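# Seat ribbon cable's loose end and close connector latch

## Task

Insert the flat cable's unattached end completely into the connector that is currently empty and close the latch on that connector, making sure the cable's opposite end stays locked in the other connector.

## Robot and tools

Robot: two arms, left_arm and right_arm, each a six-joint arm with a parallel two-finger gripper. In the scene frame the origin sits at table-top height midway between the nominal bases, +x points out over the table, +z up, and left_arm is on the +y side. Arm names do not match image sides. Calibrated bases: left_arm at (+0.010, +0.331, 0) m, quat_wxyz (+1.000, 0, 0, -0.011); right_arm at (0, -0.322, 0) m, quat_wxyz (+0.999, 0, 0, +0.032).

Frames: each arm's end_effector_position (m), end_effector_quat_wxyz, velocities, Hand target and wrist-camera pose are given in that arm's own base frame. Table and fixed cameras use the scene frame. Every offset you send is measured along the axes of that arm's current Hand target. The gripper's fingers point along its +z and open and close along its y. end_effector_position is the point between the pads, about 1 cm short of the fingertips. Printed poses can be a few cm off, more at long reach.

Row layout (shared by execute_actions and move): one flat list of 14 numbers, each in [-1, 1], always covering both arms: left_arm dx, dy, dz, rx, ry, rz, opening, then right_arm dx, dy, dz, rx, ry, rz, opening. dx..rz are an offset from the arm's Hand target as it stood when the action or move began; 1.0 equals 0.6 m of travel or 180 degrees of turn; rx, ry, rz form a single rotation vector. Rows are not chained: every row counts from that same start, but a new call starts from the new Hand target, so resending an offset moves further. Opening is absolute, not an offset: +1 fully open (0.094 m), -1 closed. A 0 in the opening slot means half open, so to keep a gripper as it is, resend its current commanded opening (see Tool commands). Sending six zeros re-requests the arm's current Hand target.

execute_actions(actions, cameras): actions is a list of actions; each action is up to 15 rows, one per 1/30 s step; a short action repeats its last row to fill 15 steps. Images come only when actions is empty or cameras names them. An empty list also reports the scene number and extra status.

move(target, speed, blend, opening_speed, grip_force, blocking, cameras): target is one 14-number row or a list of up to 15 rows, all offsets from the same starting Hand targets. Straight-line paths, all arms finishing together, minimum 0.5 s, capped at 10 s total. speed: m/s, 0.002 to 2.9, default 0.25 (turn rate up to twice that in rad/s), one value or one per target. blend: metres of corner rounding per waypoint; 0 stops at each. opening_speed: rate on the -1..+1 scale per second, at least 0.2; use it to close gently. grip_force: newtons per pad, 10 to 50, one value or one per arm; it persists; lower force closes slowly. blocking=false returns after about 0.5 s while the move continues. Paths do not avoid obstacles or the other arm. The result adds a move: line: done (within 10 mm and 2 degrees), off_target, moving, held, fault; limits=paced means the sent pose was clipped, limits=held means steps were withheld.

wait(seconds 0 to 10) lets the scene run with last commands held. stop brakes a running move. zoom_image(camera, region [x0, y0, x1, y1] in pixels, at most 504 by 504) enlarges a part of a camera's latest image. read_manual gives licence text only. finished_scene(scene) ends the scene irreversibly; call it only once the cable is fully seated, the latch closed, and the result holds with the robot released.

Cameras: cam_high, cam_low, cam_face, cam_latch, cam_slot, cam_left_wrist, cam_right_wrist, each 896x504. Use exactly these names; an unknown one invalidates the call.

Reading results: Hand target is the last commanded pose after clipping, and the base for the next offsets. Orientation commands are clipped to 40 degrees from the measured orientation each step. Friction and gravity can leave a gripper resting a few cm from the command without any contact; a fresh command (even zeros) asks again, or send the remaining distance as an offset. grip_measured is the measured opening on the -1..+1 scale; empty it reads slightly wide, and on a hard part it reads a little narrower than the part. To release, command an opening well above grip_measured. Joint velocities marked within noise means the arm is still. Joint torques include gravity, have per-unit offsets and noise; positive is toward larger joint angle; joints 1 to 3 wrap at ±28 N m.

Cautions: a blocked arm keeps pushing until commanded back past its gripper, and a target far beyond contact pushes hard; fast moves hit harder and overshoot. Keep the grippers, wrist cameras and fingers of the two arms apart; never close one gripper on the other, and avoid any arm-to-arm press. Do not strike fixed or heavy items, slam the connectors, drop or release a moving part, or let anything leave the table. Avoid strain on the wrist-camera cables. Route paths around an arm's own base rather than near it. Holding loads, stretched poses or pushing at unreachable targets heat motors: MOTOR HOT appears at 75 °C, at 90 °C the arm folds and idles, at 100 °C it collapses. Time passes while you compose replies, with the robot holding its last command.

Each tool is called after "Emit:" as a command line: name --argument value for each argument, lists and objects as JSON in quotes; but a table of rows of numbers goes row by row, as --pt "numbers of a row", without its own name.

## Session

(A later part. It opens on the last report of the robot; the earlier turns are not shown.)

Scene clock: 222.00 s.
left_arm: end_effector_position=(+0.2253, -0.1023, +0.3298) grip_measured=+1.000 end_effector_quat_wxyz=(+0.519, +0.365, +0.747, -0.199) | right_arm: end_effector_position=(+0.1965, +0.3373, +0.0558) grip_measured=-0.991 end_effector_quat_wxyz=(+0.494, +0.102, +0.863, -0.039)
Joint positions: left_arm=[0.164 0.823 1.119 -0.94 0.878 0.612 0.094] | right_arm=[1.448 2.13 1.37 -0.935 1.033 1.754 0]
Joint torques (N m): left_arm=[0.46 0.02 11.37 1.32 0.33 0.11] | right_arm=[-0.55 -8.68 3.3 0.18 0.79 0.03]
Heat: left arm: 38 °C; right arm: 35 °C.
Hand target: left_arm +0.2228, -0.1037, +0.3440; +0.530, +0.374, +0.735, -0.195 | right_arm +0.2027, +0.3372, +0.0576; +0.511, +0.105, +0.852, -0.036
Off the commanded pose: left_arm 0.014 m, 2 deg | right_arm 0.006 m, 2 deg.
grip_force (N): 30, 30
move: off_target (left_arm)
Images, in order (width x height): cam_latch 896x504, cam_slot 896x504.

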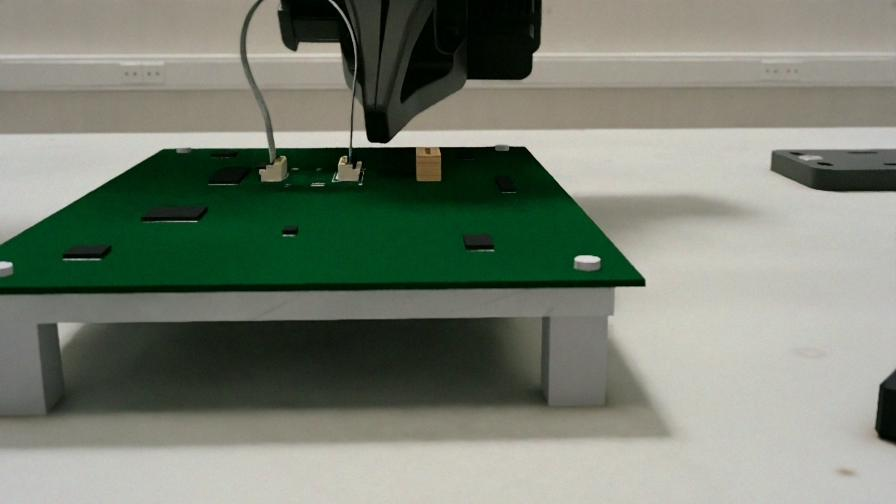

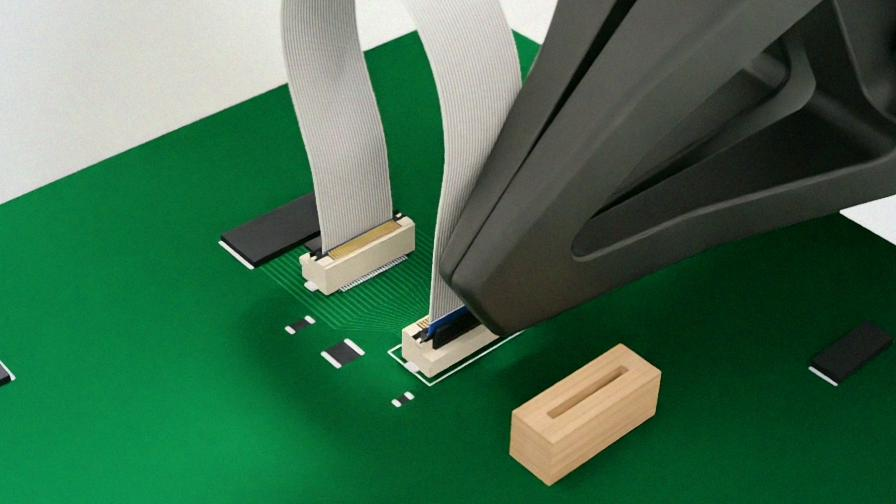

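Emit:
move --target '[0,0,0,0,0,0,1,-0.0158,-0.0074,-0.0065,0,0,0,-1]' --speed 0.05 --cameras '["cam_slot","cam_latch"]'

Emit:
zoom_image --camera "cam_slot" --region '[390, 210, 530, 350]'

Emit:
zoom_image --camera "cam_latch" --region '[330, 100, 400, 186]'

Scene clock: 226.03 s.
left_arm: end_effector_position=(+0.2253, -0.1023, +0.3298) grip_measured=+1.000 end_effector_quat_wxyz=(+0.519, +0.365, +0.747, -0.199) | right_arm: end_effector_position=(+0.1961, +0.3335, +0.0531) grip_measured=-0.991 end_effector_quat_wxyz=(+0.494, +0.097, +0.863, -0.045)
Joint positions: left_arm=[0.164 0.823 1.119 -0.94 0.878 0.612 0.094] | right_arm=[1.448 2.13 1.357 -0.934 1.033 1.75 0]
Joint torques (N m): left_arm=[0.64 0.05 11.37 1.29 0.32 0.15] | right_arm=[-0.7 -11.25 3.25 0 0.8 0.04]
Heat: left arm: 38 °C; right arm: 35 °C.
Hand target: left_arm +0.2228, -0.1037, +0.3440; +0.530, +0.374, +0.735, -0.195 | right_arm +0.2026, +0.3322, +0.0675; +0.511, +0.105, +0.852, -0.036
Off the commanded pose: left_arm 0.014 m, 2 deg | right_arm 0.016 m, 3 deg.
grip_force (N): 30, 30
move: off_target (left_arm, right_arm)
Images, in order (width x height): cam_latch 896x504, cam_slot 896x504.

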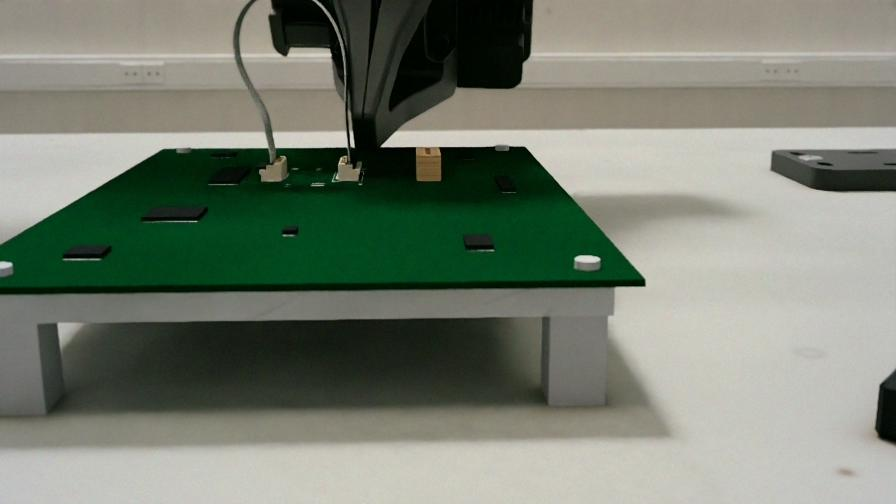

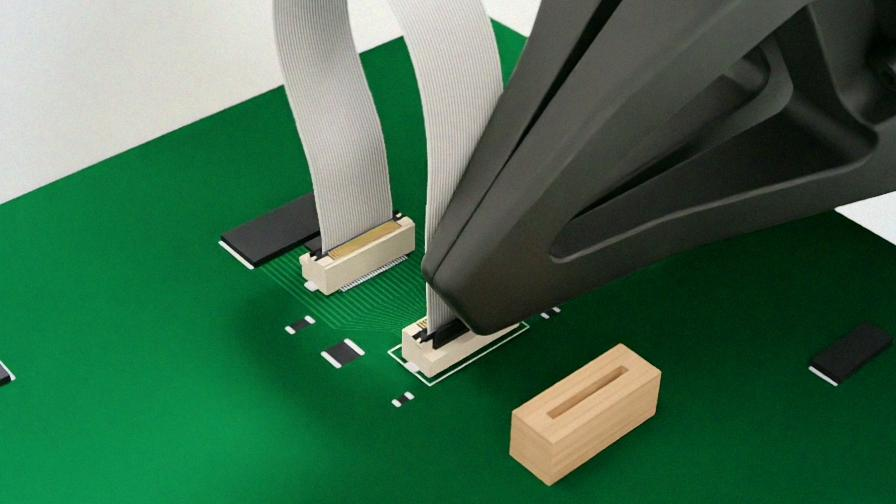

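Scaled by 3.600 from the camera's 896x504 image, which has a finer 1280x720 frame.

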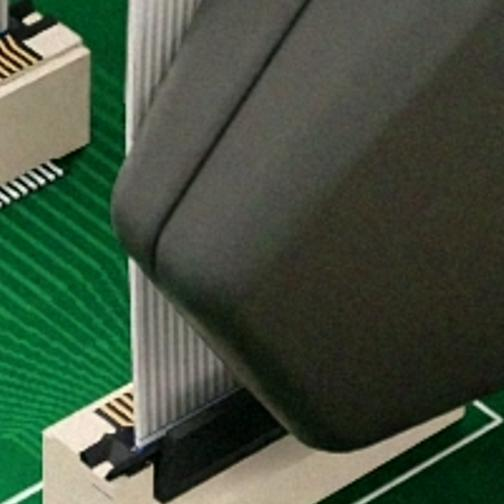

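Scaled by 5.860 from the camera's 896x504 image, which has a finer 1280x720 frame.

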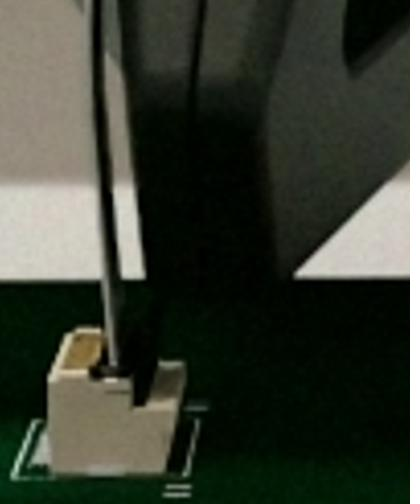

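Emit:
move --target '[0,0,0,0,0,0,1,-0.0035,-0.0039,-0.0009,0,0,0,-1]' --speed 0.04 --cameras '["cam_slot","cam_latch"]'

Emit:
zoom_image --camera "cam_slot" --region '[390, 210, 530, 350]'

Emit:
zoom_image --camera "cam_latch" --region '[330, 130, 380, 186]'

Scene clock: 228.50 s.
left_arm: end_effector_position=(+0.2253, -0.1023, +0.3298) grip_measured=+1.000 end_effector_quat_wxyz=(+0.519, +0.365, +0.747, -0.199) | right_arm: end_effector_position=(+0.1960, +0.3312, +0.0518) grip_measured=-0.991 end_effector_quat_wxyz=(+0.495, +0.094, +0.862, -0.049)
Joint positions: left_arm=[0.164 0.823 1.119 -0.94 0.878 0.612 0.094] | right_arm=[1.448 2.13 1.349 -0.934 1.035 1.749 0]
Joint torques (N m): left_arm=[0.59 0.28 11.44 1.3 0.34 0.16] | right_arm=[-0.79 -12.15 3.03 -0.01 0.78 0.02]
Heat: left arm: 38 °C; right arm: 36 °C.
Hand target: left_arm +0.2228, -0.1037, +0.3440; +0.530, +0.374, +0.735, -0.195 | right_arm +0.2026, +0.3297, +0.0695; +0.511, +0.105, +0.852, -0.036
Off the commanded pose: left_arm 0.014 m, 2 deg | right_arm 0.019 m, 3 deg.
grip_force (N): 30, 30
move: off_target (left_arm, right_arm)
Images, in order (width x height): cam_latch 896x504, cam_slot 896x504.

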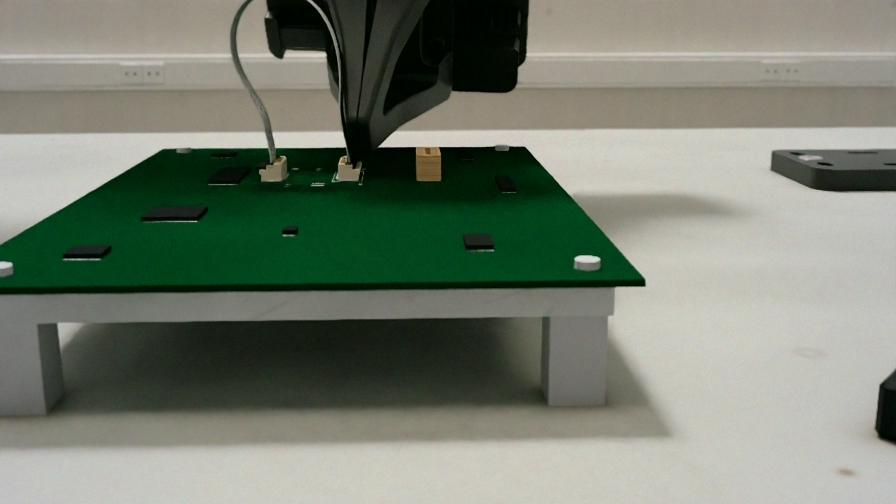

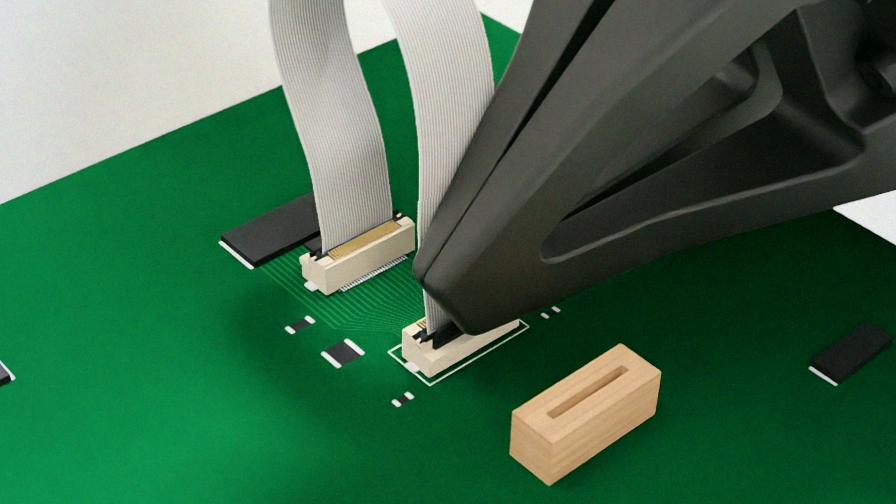

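Scaled by 3.600 from the camera's 896x504 image, which has a finer 1280x720 frame.

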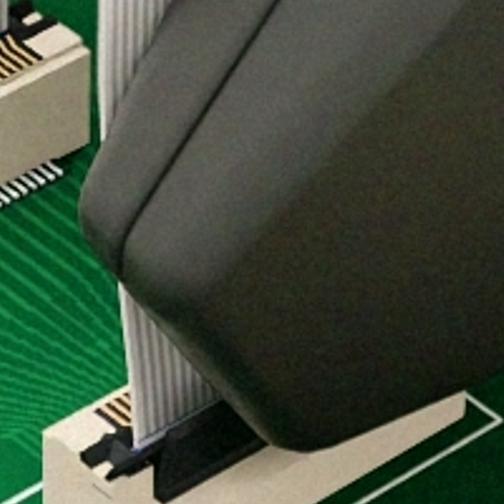

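Scaled by 9.000 from the camera's 896x504 image, which has a finer 1280x720 frame.

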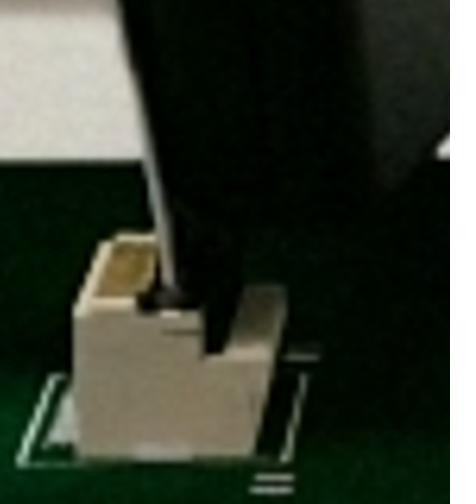

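Emit:
move --target '[0,0,0,0,0,0,1,0.0156,0.0057,0.0068,0,0,0,-1]' --speed 0.03 --cameras '["cam_slot","cam_latch"]'

Emit:
zoom_image --camera "cam_slot" --region '[390, 210, 530, 350]'

Emit:
zoom_image --camera "cam_latch" --region '[330, 130, 380, 186]'

Scene clock: 231.20 s.
left_arm: end_effector_position=(+0.2253, -0.1023, +0.3298) grip_measured=+1.000 end_effector_quat_wxyz=(+0.519, +0.365, +0.747, -0.199) | right_arm: end_effector_position=(+0.1961, +0.3318, +0.0518) grip_measured=-0.991 end_effector_quat_wxyz=(+0.495, +0.095, +0.862, -0.047)
Joint positions: left_arm=[0.164 0.823 1.119 -0.94 0.878 0.612 0.094] | right_arm=[1.448 2.13 1.349 -0.93 1.035 1.749 0]
Joint torques (N m): left_arm=[0.68 0.23 11.43 1.31 0.33 0.13] | right_arm=[-0.66 -9.73 3.56 0.16 0.77 0.05]
Heat: left arm: 38 °C; right arm: 36 °C.
Hand target: left_arm +0.2228, -0.1037, +0.3440; +0.530, +0.374, +0.735, -0.195 | right_arm +0.2026, +0.3336, +0.0595; +0.511, +0.105, +0.852, -0.036
Off the commanded pose: left_arm 0.014 m, 2 deg | right_arm 0.010 m, 3 deg.
grip_force (N): 30, 30
move: off_target (left_arm, right_arm)
Images, in order (width x height): cam_latch 896x504, cam_slot 896x504.

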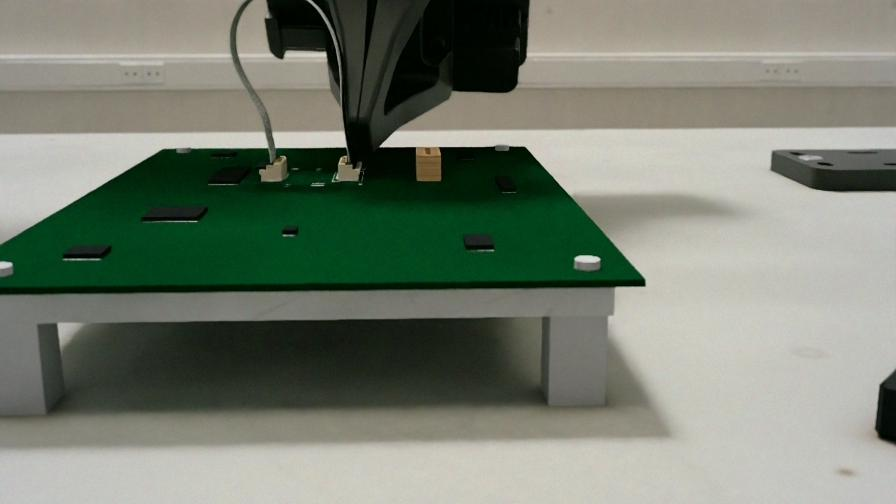

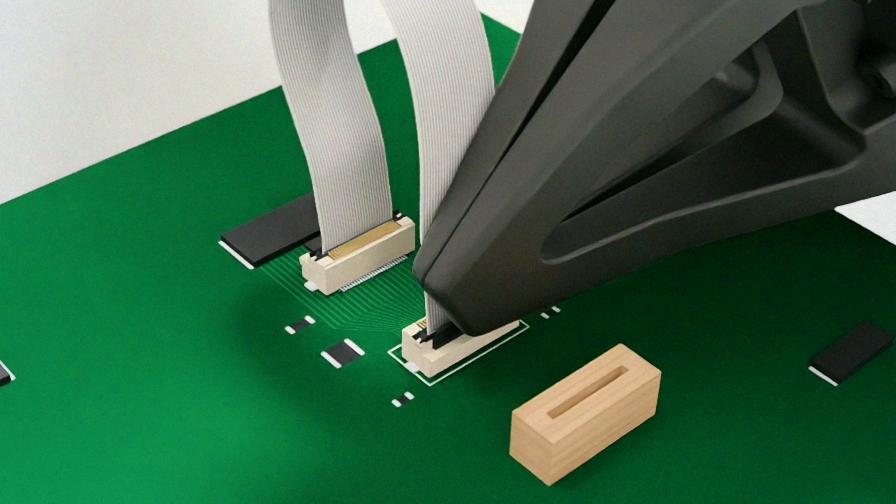

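Scaled by 3.600 from the camera's 896x504 image, which has a finer 1280x720 frame.

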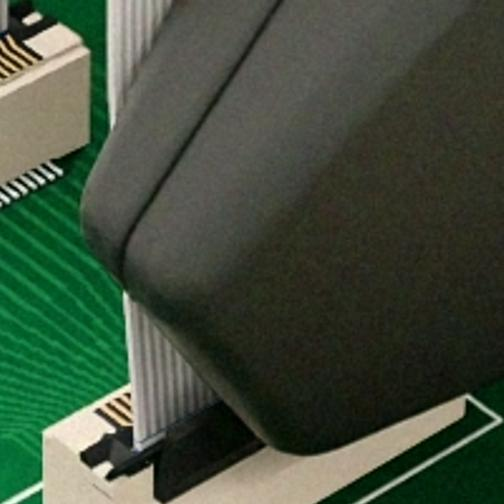

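Scaled by 9.000 from the camera's 896x504 image, which has a finer 1280x720 frame.

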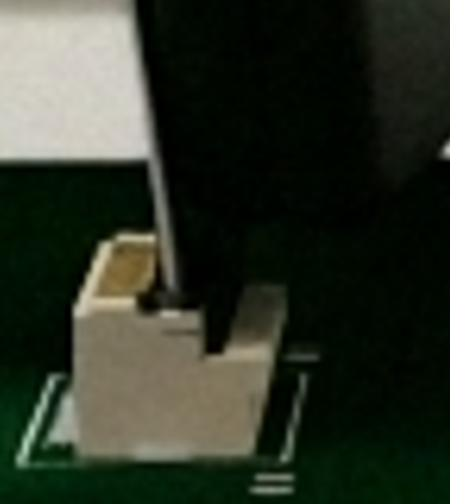

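Emit:
move --target '[0,0,0,0,0,0,1,0.0127,0.0059,0.0052,0,0,0,-1]' --speed 0.02 --cameras '["cam_slot","cam_latch"]'

Emit:
zoom_image --camera "cam_slot" --region '[390, 210, 530, 350]'

Emit:
zoom_image --camera "cam_latch" --region '[330, 130, 380, 186]'

Scene clock: 233.10 s.
left_arm: end_effector_position=(+0.2253, -0.1023, +0.3298) grip_measured=+1.000 end_effector_quat_wxyz=(+0.519, +0.365, +0.747, -0.199) | right_arm: end_effector_position=(+0.1965, +0.3344, +0.0496) grip_measured=-0.991 end_effector_quat_wxyz=(+0.495, +0.098, +0.862, -0.042)
Joint positions: left_arm=[0.164 0.823 1.119 -0.94 0.878 0.612 0.094] | right_arm=[1.448 2.136 1.349 -0.912 1.036 1.749 0]
Joint torques (N m): left_arm=[0.58 0.06 11.41 1.3 0.32 0.11] | right_arm=[-0.55 -8.17 4.33 0.18 0.76 0.07]
Heat: left arm: 38 °C; right arm: 36 °C.
Hand target: left_arm +0.2228, -0.1037, +0.3440; +0.530, +0.374, +0.735, -0.195 | right_arm +0.2026, +0.3376, +0.0515; +0.511, +0.105, +0.852, -0.036
Off the commanded pose: left_arm 0.014 m, 2 deg | right_arm 0.007 m, 2 deg.
grip_force (N): 30, 30
move: off_target (left_arm)
Images, in order (width x height): cam_latch 896x504, cam_slot 896x504.

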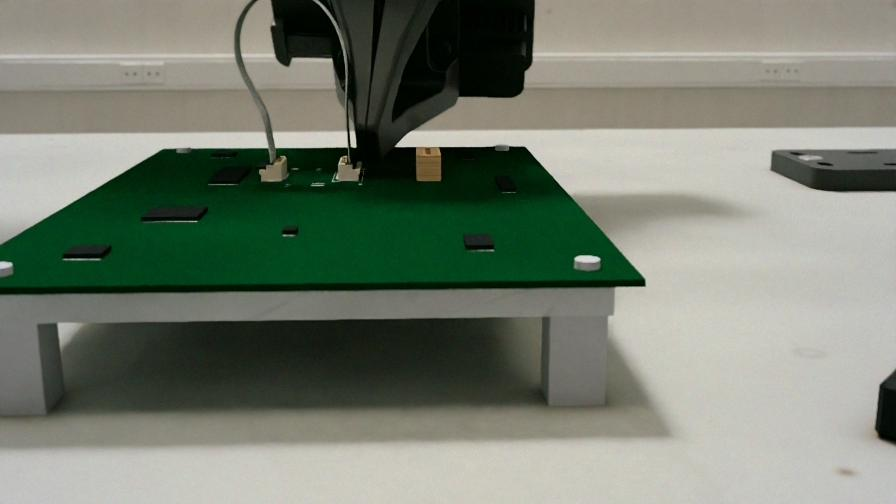

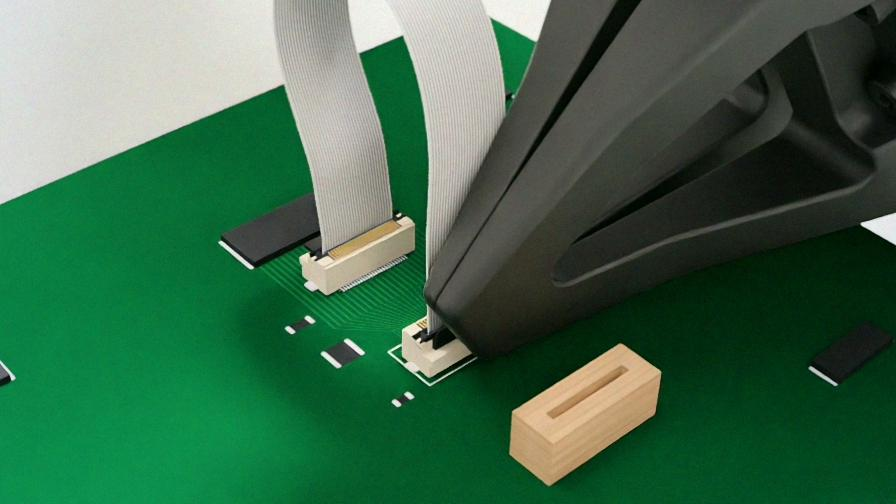

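Scaled by 3.600 from the camera's 896x504 image, which has a finer 1280x720 frame.

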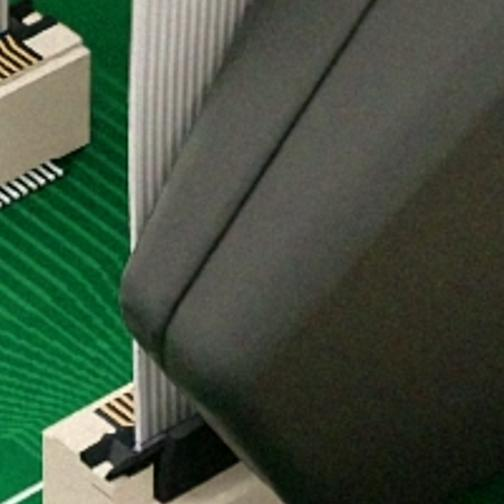

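Scaled by 9.000 from the camera's 896x504 image, which has a finer 1280x720 frame.

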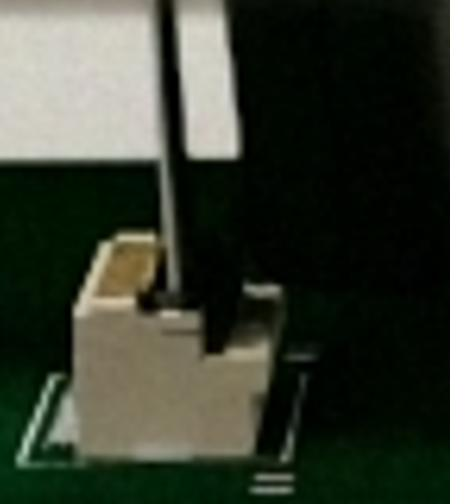

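Emit:
zoom_image --camera "cam_latch" --region '[338, 142, 370, 178]'

Emit:
zoom_image --camera "cam_slot" --region '[405, 295, 485, 375]'

Scaled by 14.000 from the camera's 896x504 image, which has a finer 1280x720 frame.

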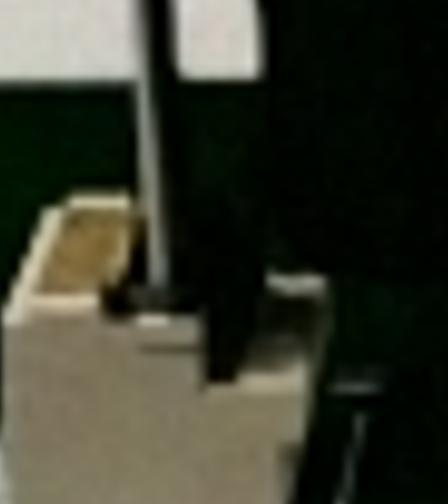

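Scaled by 6.300 from the camera's 896x504 image, which has a finer 1280x720 frame.

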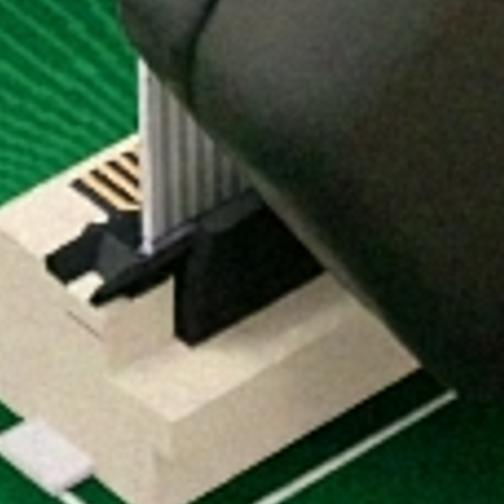

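Emit:
move --target '[0,0,0,0,0,0,1,-0.021,-0.0022,-0.0105,0.0038,-0.0018,-0.0072,-1]' --speed 0.04 --cameras '["cam_slot","cam_latch","cam_face"]'

Emit:
zoom_image --camera "cam_slot" --region '[405, 275, 505, 375]'

Emit:
zoom_image --camera "cam_latch" --region '[338, 132, 378, 178]'

Emit:
zoom_image --camera "cam_face" --region '[460, 150, 600, 270]'

Scene clock: 244.40 s.
left_arm: end_effector_position=(+0.2253, -0.1023, +0.3298) grip_measured=+1.000 end_effector_quat_wxyz=(+0.519, +0.365, +0.747, -0.199) | right_arm: end_effector_position=(+0.1963, +0.3327, +0.0530) grip_measured=-0.991 end_effector_quat_wxyz=(+0.495, +0.093, +0.862, -0.051)
Joint positions: left_arm=[0.164 0.823 1.119 -0.94 0.878 0.612 0.094] | right_arm=[1.448 2.136 1.362 -0.947 1.036 1.748 0]
Joint torques (N m): left_arm=[0.54 0.18 11.34 1.32 0.36 0.13] | right_arm=[-0.54 -9.55 5.5 -0.18 0.8 0.05]
Heat: left arm: 38 °C; right arm: 36 °C.
Hand target: left_arm +0.2228, -0.1037, +0.3440; +0.530, +0.374, +0.735, -0.195 | right_arm +0.2026, +0.3356, +0.0655; +0.513, +0.098, +0.852, -0.047
Off the commanded pose: left_arm 0.014 m, 2 deg | right_arm 0.014 m, 2 deg.
grip_force (N): 30, 30
move: off_target (left_arm, right_arm)
Images, in order (width x height): cam_face 896x504, cam_latch 896x504, cam_slot 896x504.

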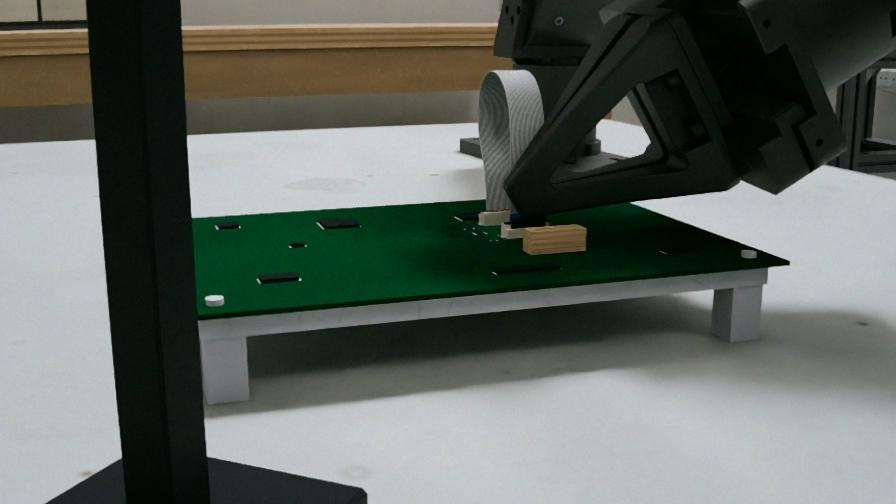

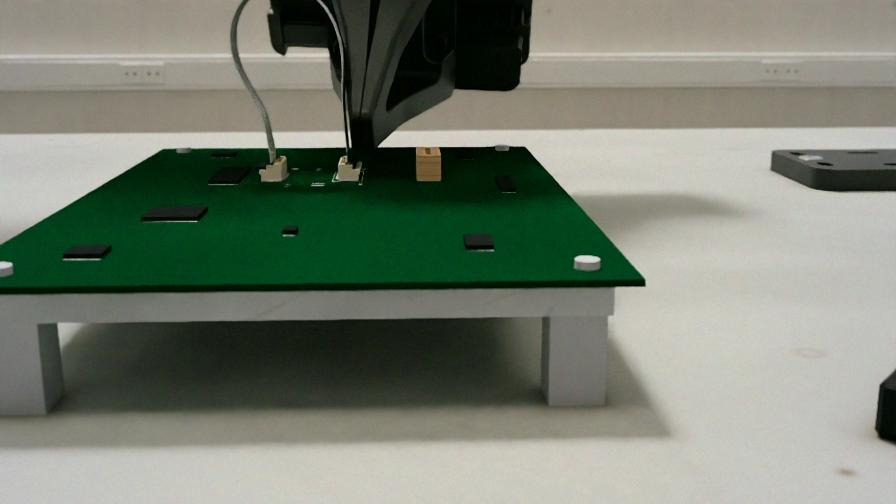

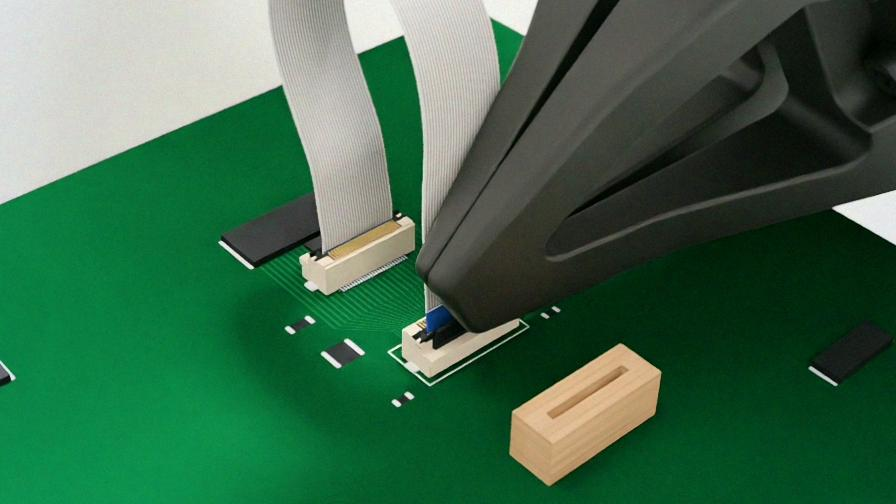

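Scaled by 5.040 from the camera's 896x504 image, which has a finer 1280x720 frame.

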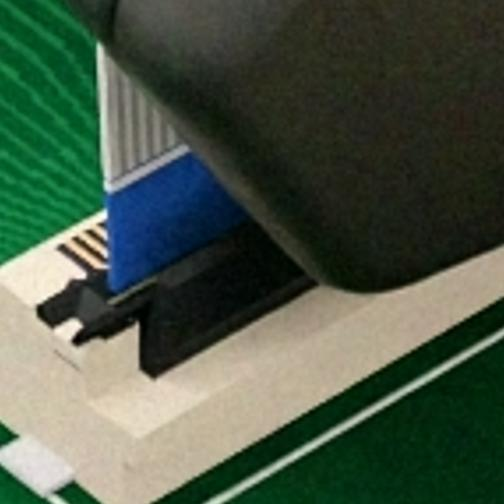

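Scaled by 10.957 from the camera's 896x504 image, which has a finer 1280x720 frame.

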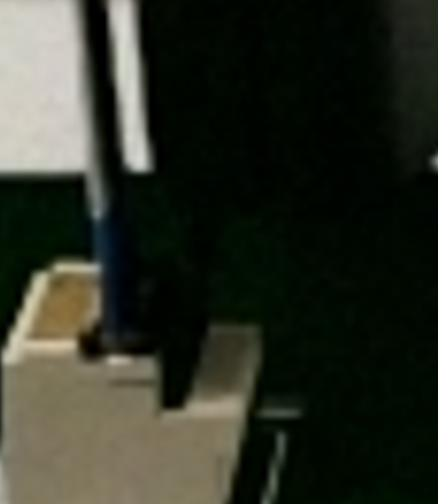

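Scaled by 3.600 from the camera's 896x504 image, which has a finer 1280x720 frame.

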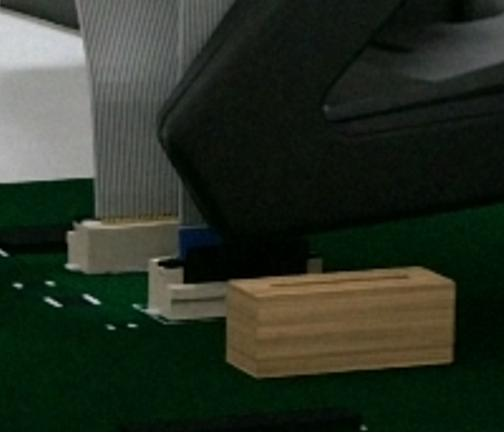

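Emit:
move --target '[0,0,0,0,0,0,1,-0.0013,-0.0081,0.0015,0,0,0,-1]' --speed 0.04 --cameras '["cam_slot","cam_latch","cam_face"]'

Emit:
zoom_image --camera "cam_slot" --region '[405, 275, 505, 375]'

Emit:
zoom_image --camera "cam_latch" --region '[338, 132, 378, 178]'

Emit:
zoom_image --camera "cam_face" --region '[490, 180, 560, 250]'

Scene clock: 261.00 s.
left_arm: end_effector_position=(+0.2253, -0.1023, +0.3298) grip_measured=+1.000 end_effector_quat_wxyz=(+0.519, +0.365, +0.747, -0.199) | right_arm: end_effector_position=(+0.1962, +0.3326, +0.0530) grip_measured=-0.991 end_effector_quat_wxyz=(+0.495, +0.093, +0.862, -0.052)
Joint positions: left_arm=[0.164 0.823 1.119 -0.94 0.878 0.612 0.094] | right_arm=[1.448 2.136 1.362 -0.948 1.036 1.748 0]
Joint torques (N m): left_arm=[0.49 0.31 11.38 1.33 0.32 0.11] | right_arm=[-0.7 -10.66 3.48 -0.09 0.8 0.03]
Heat: left arm: 39 °C; right arm: 36 °C.
Hand target: left_arm +0.2228, -0.1037, +0.3440; +0.530, +0.374, +0.735, -0.195 | right_arm +0.2027, +0.3306, +0.0657; +0.513, +0.098, +0.852, -0.047
Off the commanded pose: left_arm 0.014 m, 2 deg | right_arm 0.014 m, 2 deg.
grip_force (N): 30, 30
move: off_target (left_arm, right_arm)
Images, in order (width x height): cam_face 896x504, cam_latch 896x504, cam_slot 896x504.

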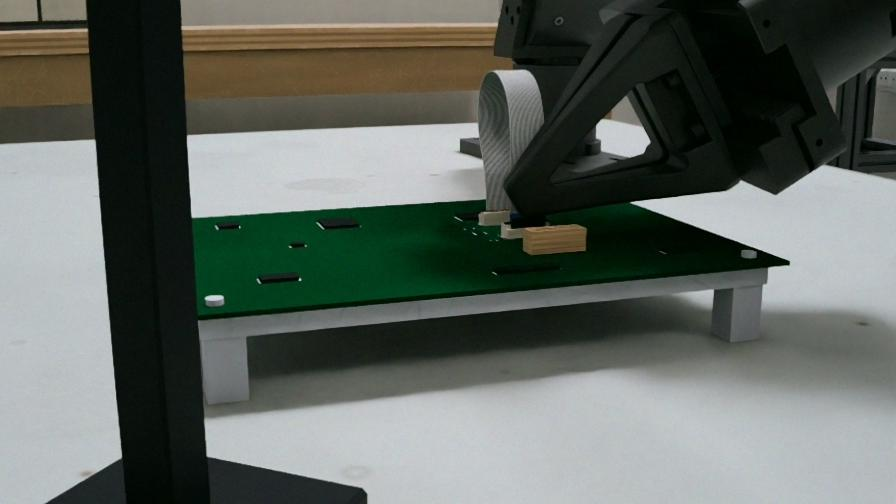

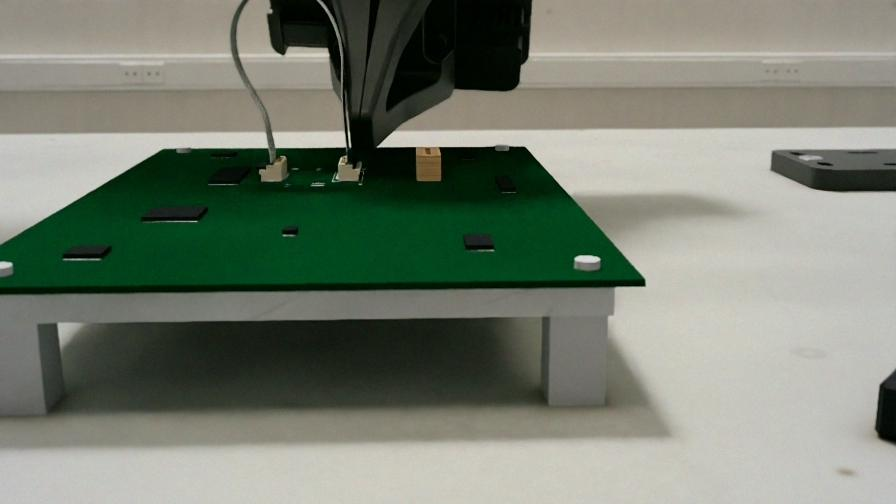

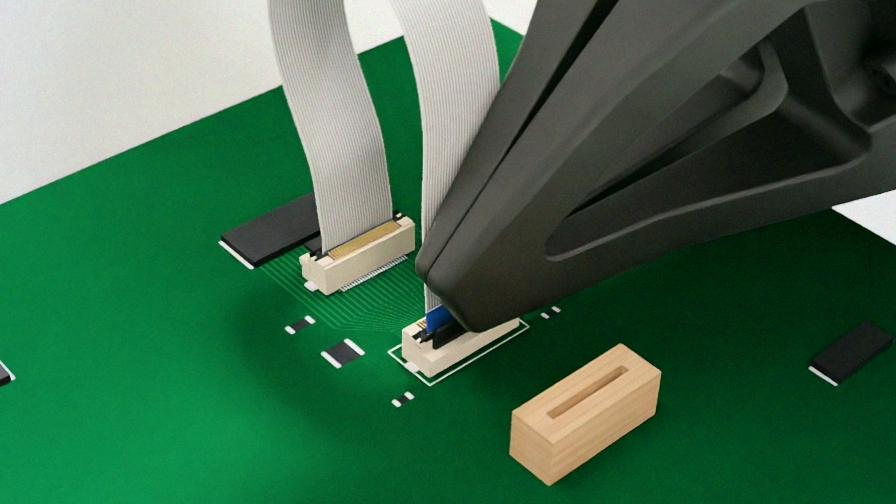

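Scaled by 5.040 from the camera's 896x504 image, which has a finer 1280x720 frame.

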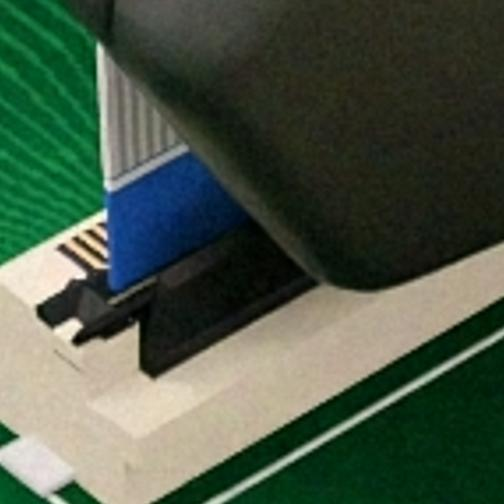

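Scaled by 10.957 from the camera's 896x504 image, which has a finer 1280x720 frame.

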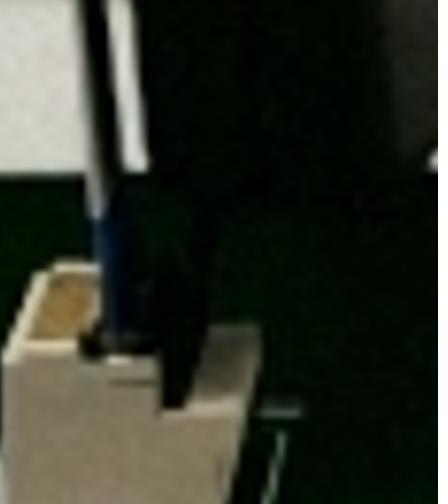

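Scaled by 7.200 from the camera's 896x504 image, which has a finer 1280x720 frame.

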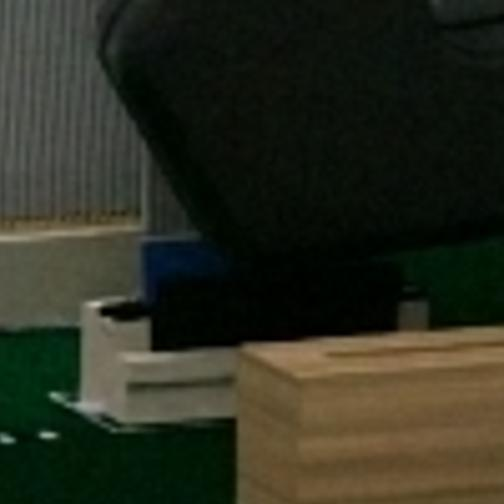

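Emit:
move --target '[0,0,0,0,0,0,1,-0.0013,-0.0073,0.0015,0,0,0,-1]' --speed 0.04 --cameras '["cam_slot","cam_latch","cam_face"]'

Emit:
zoom_image --camera "cam_slot" --region '[405, 275, 505, 375]'

Emit:
zoom_image --camera "cam_latch" --region '[338, 132, 378, 178]'

Emit:
zoom_image --camera "cam_face" --region '[490, 180, 560, 250]'

Scene clock: 263.80 s.
left_arm: end_effector_position=(+0.2253, -0.1023, +0.3298) grip_measured=+1.000 end_effector_quat_wxyz=(+0.519, +0.365, +0.747, -0.199) | right_arm: end_effector_position=(+0.1967, +0.3288, +0.0514) grip_measured=-0.991 end_effector_quat_wxyz=(+0.500, +0.088, +0.860, -0.057)
Joint positions: left_arm=[0.164 0.823 1.119 -0.94 0.878 0.612 0.094] | right_arm=[1.448 2.136 1.346 -0.943 1.046 1.747 0]
Joint torques (N m): left_arm=[0.57 -0.02 11.41 1.33 0.35 0.11] | right_arm=[-0.9 -11.82 2.82 -0.04 0.71 0.01]
Heat: left arm: 39 °C; right arm: 37 °C.
Hand target: left_arm +0.2228, -0.1037, +0.3440; +0.530, +0.374, +0.735, -0.195 | right_arm +0.2029, +0.3261, +0.0659; +0.513, +0.098, +0.852, -0.047
Off the commanded pose: left_arm 0.014 m, 2 deg | right_arm 0.016 m, 2 deg.
grip_force (N): 30, 30
move: off_target (left_arm, right_arm)
Images, in order (width x height): cam_face 896x504, cam_latch 896x504, cam_slot 896x504.

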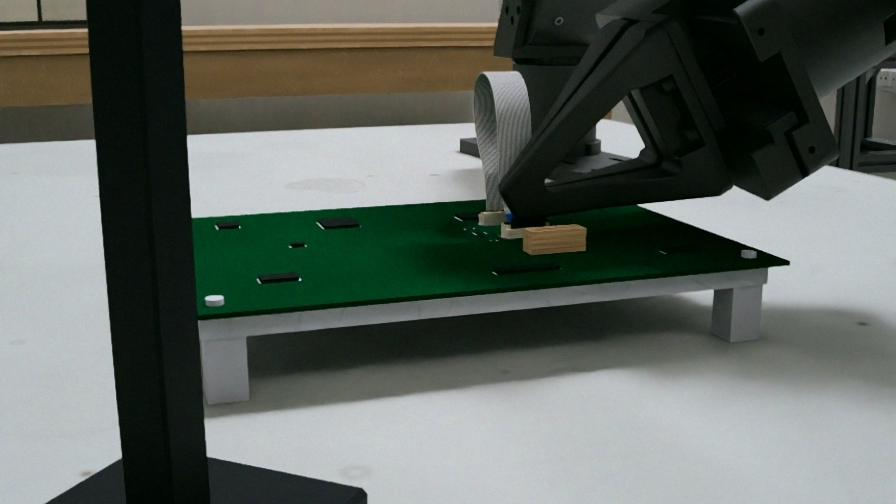

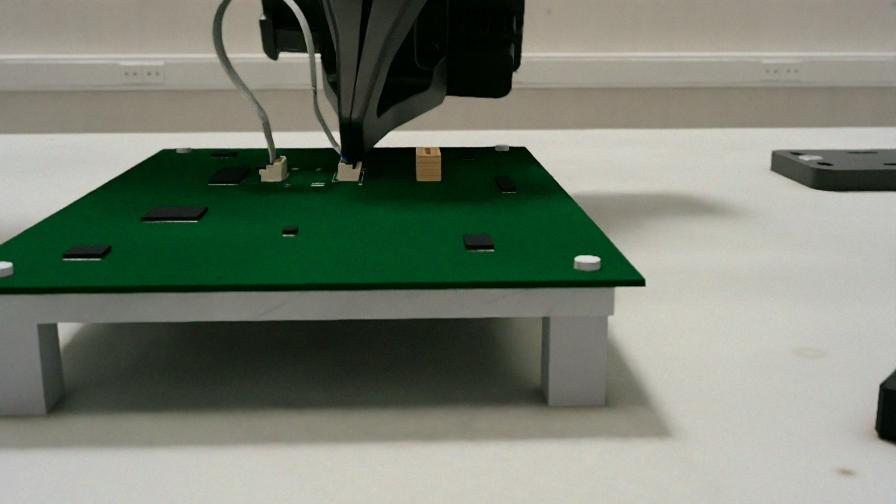

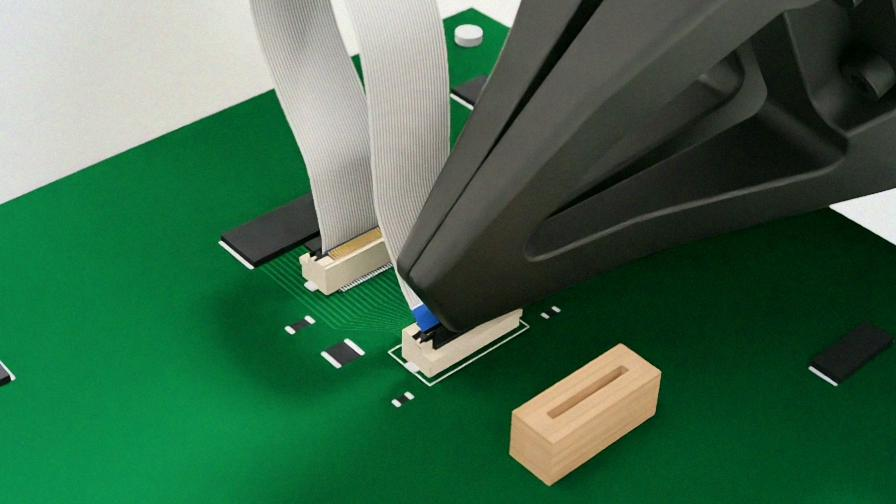

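Scaled by 5.040 from the camera's 896x504 image, which has a finer 1280x720 frame.

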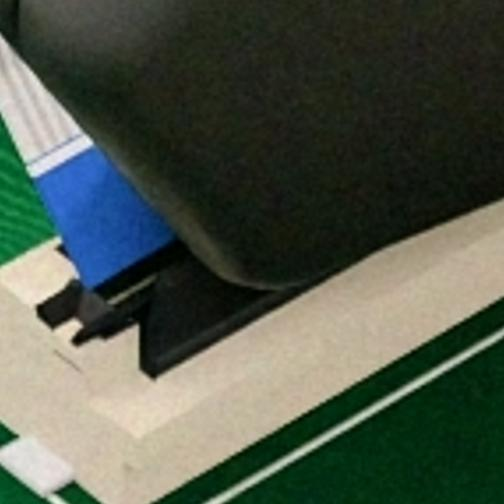

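Scaled by 10.957 from the camera's 896x504 image, which has a finer 1280x720 frame.

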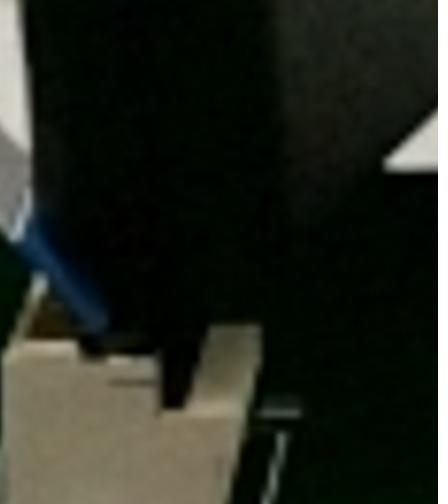

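Scaled by 7.200 from the camera's 896x504 image, which has a finer 1280x720 frame.

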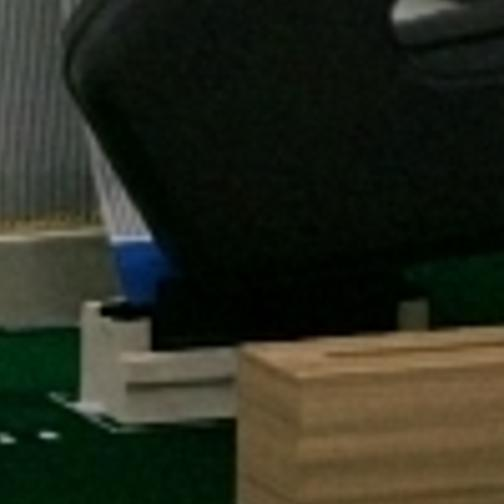

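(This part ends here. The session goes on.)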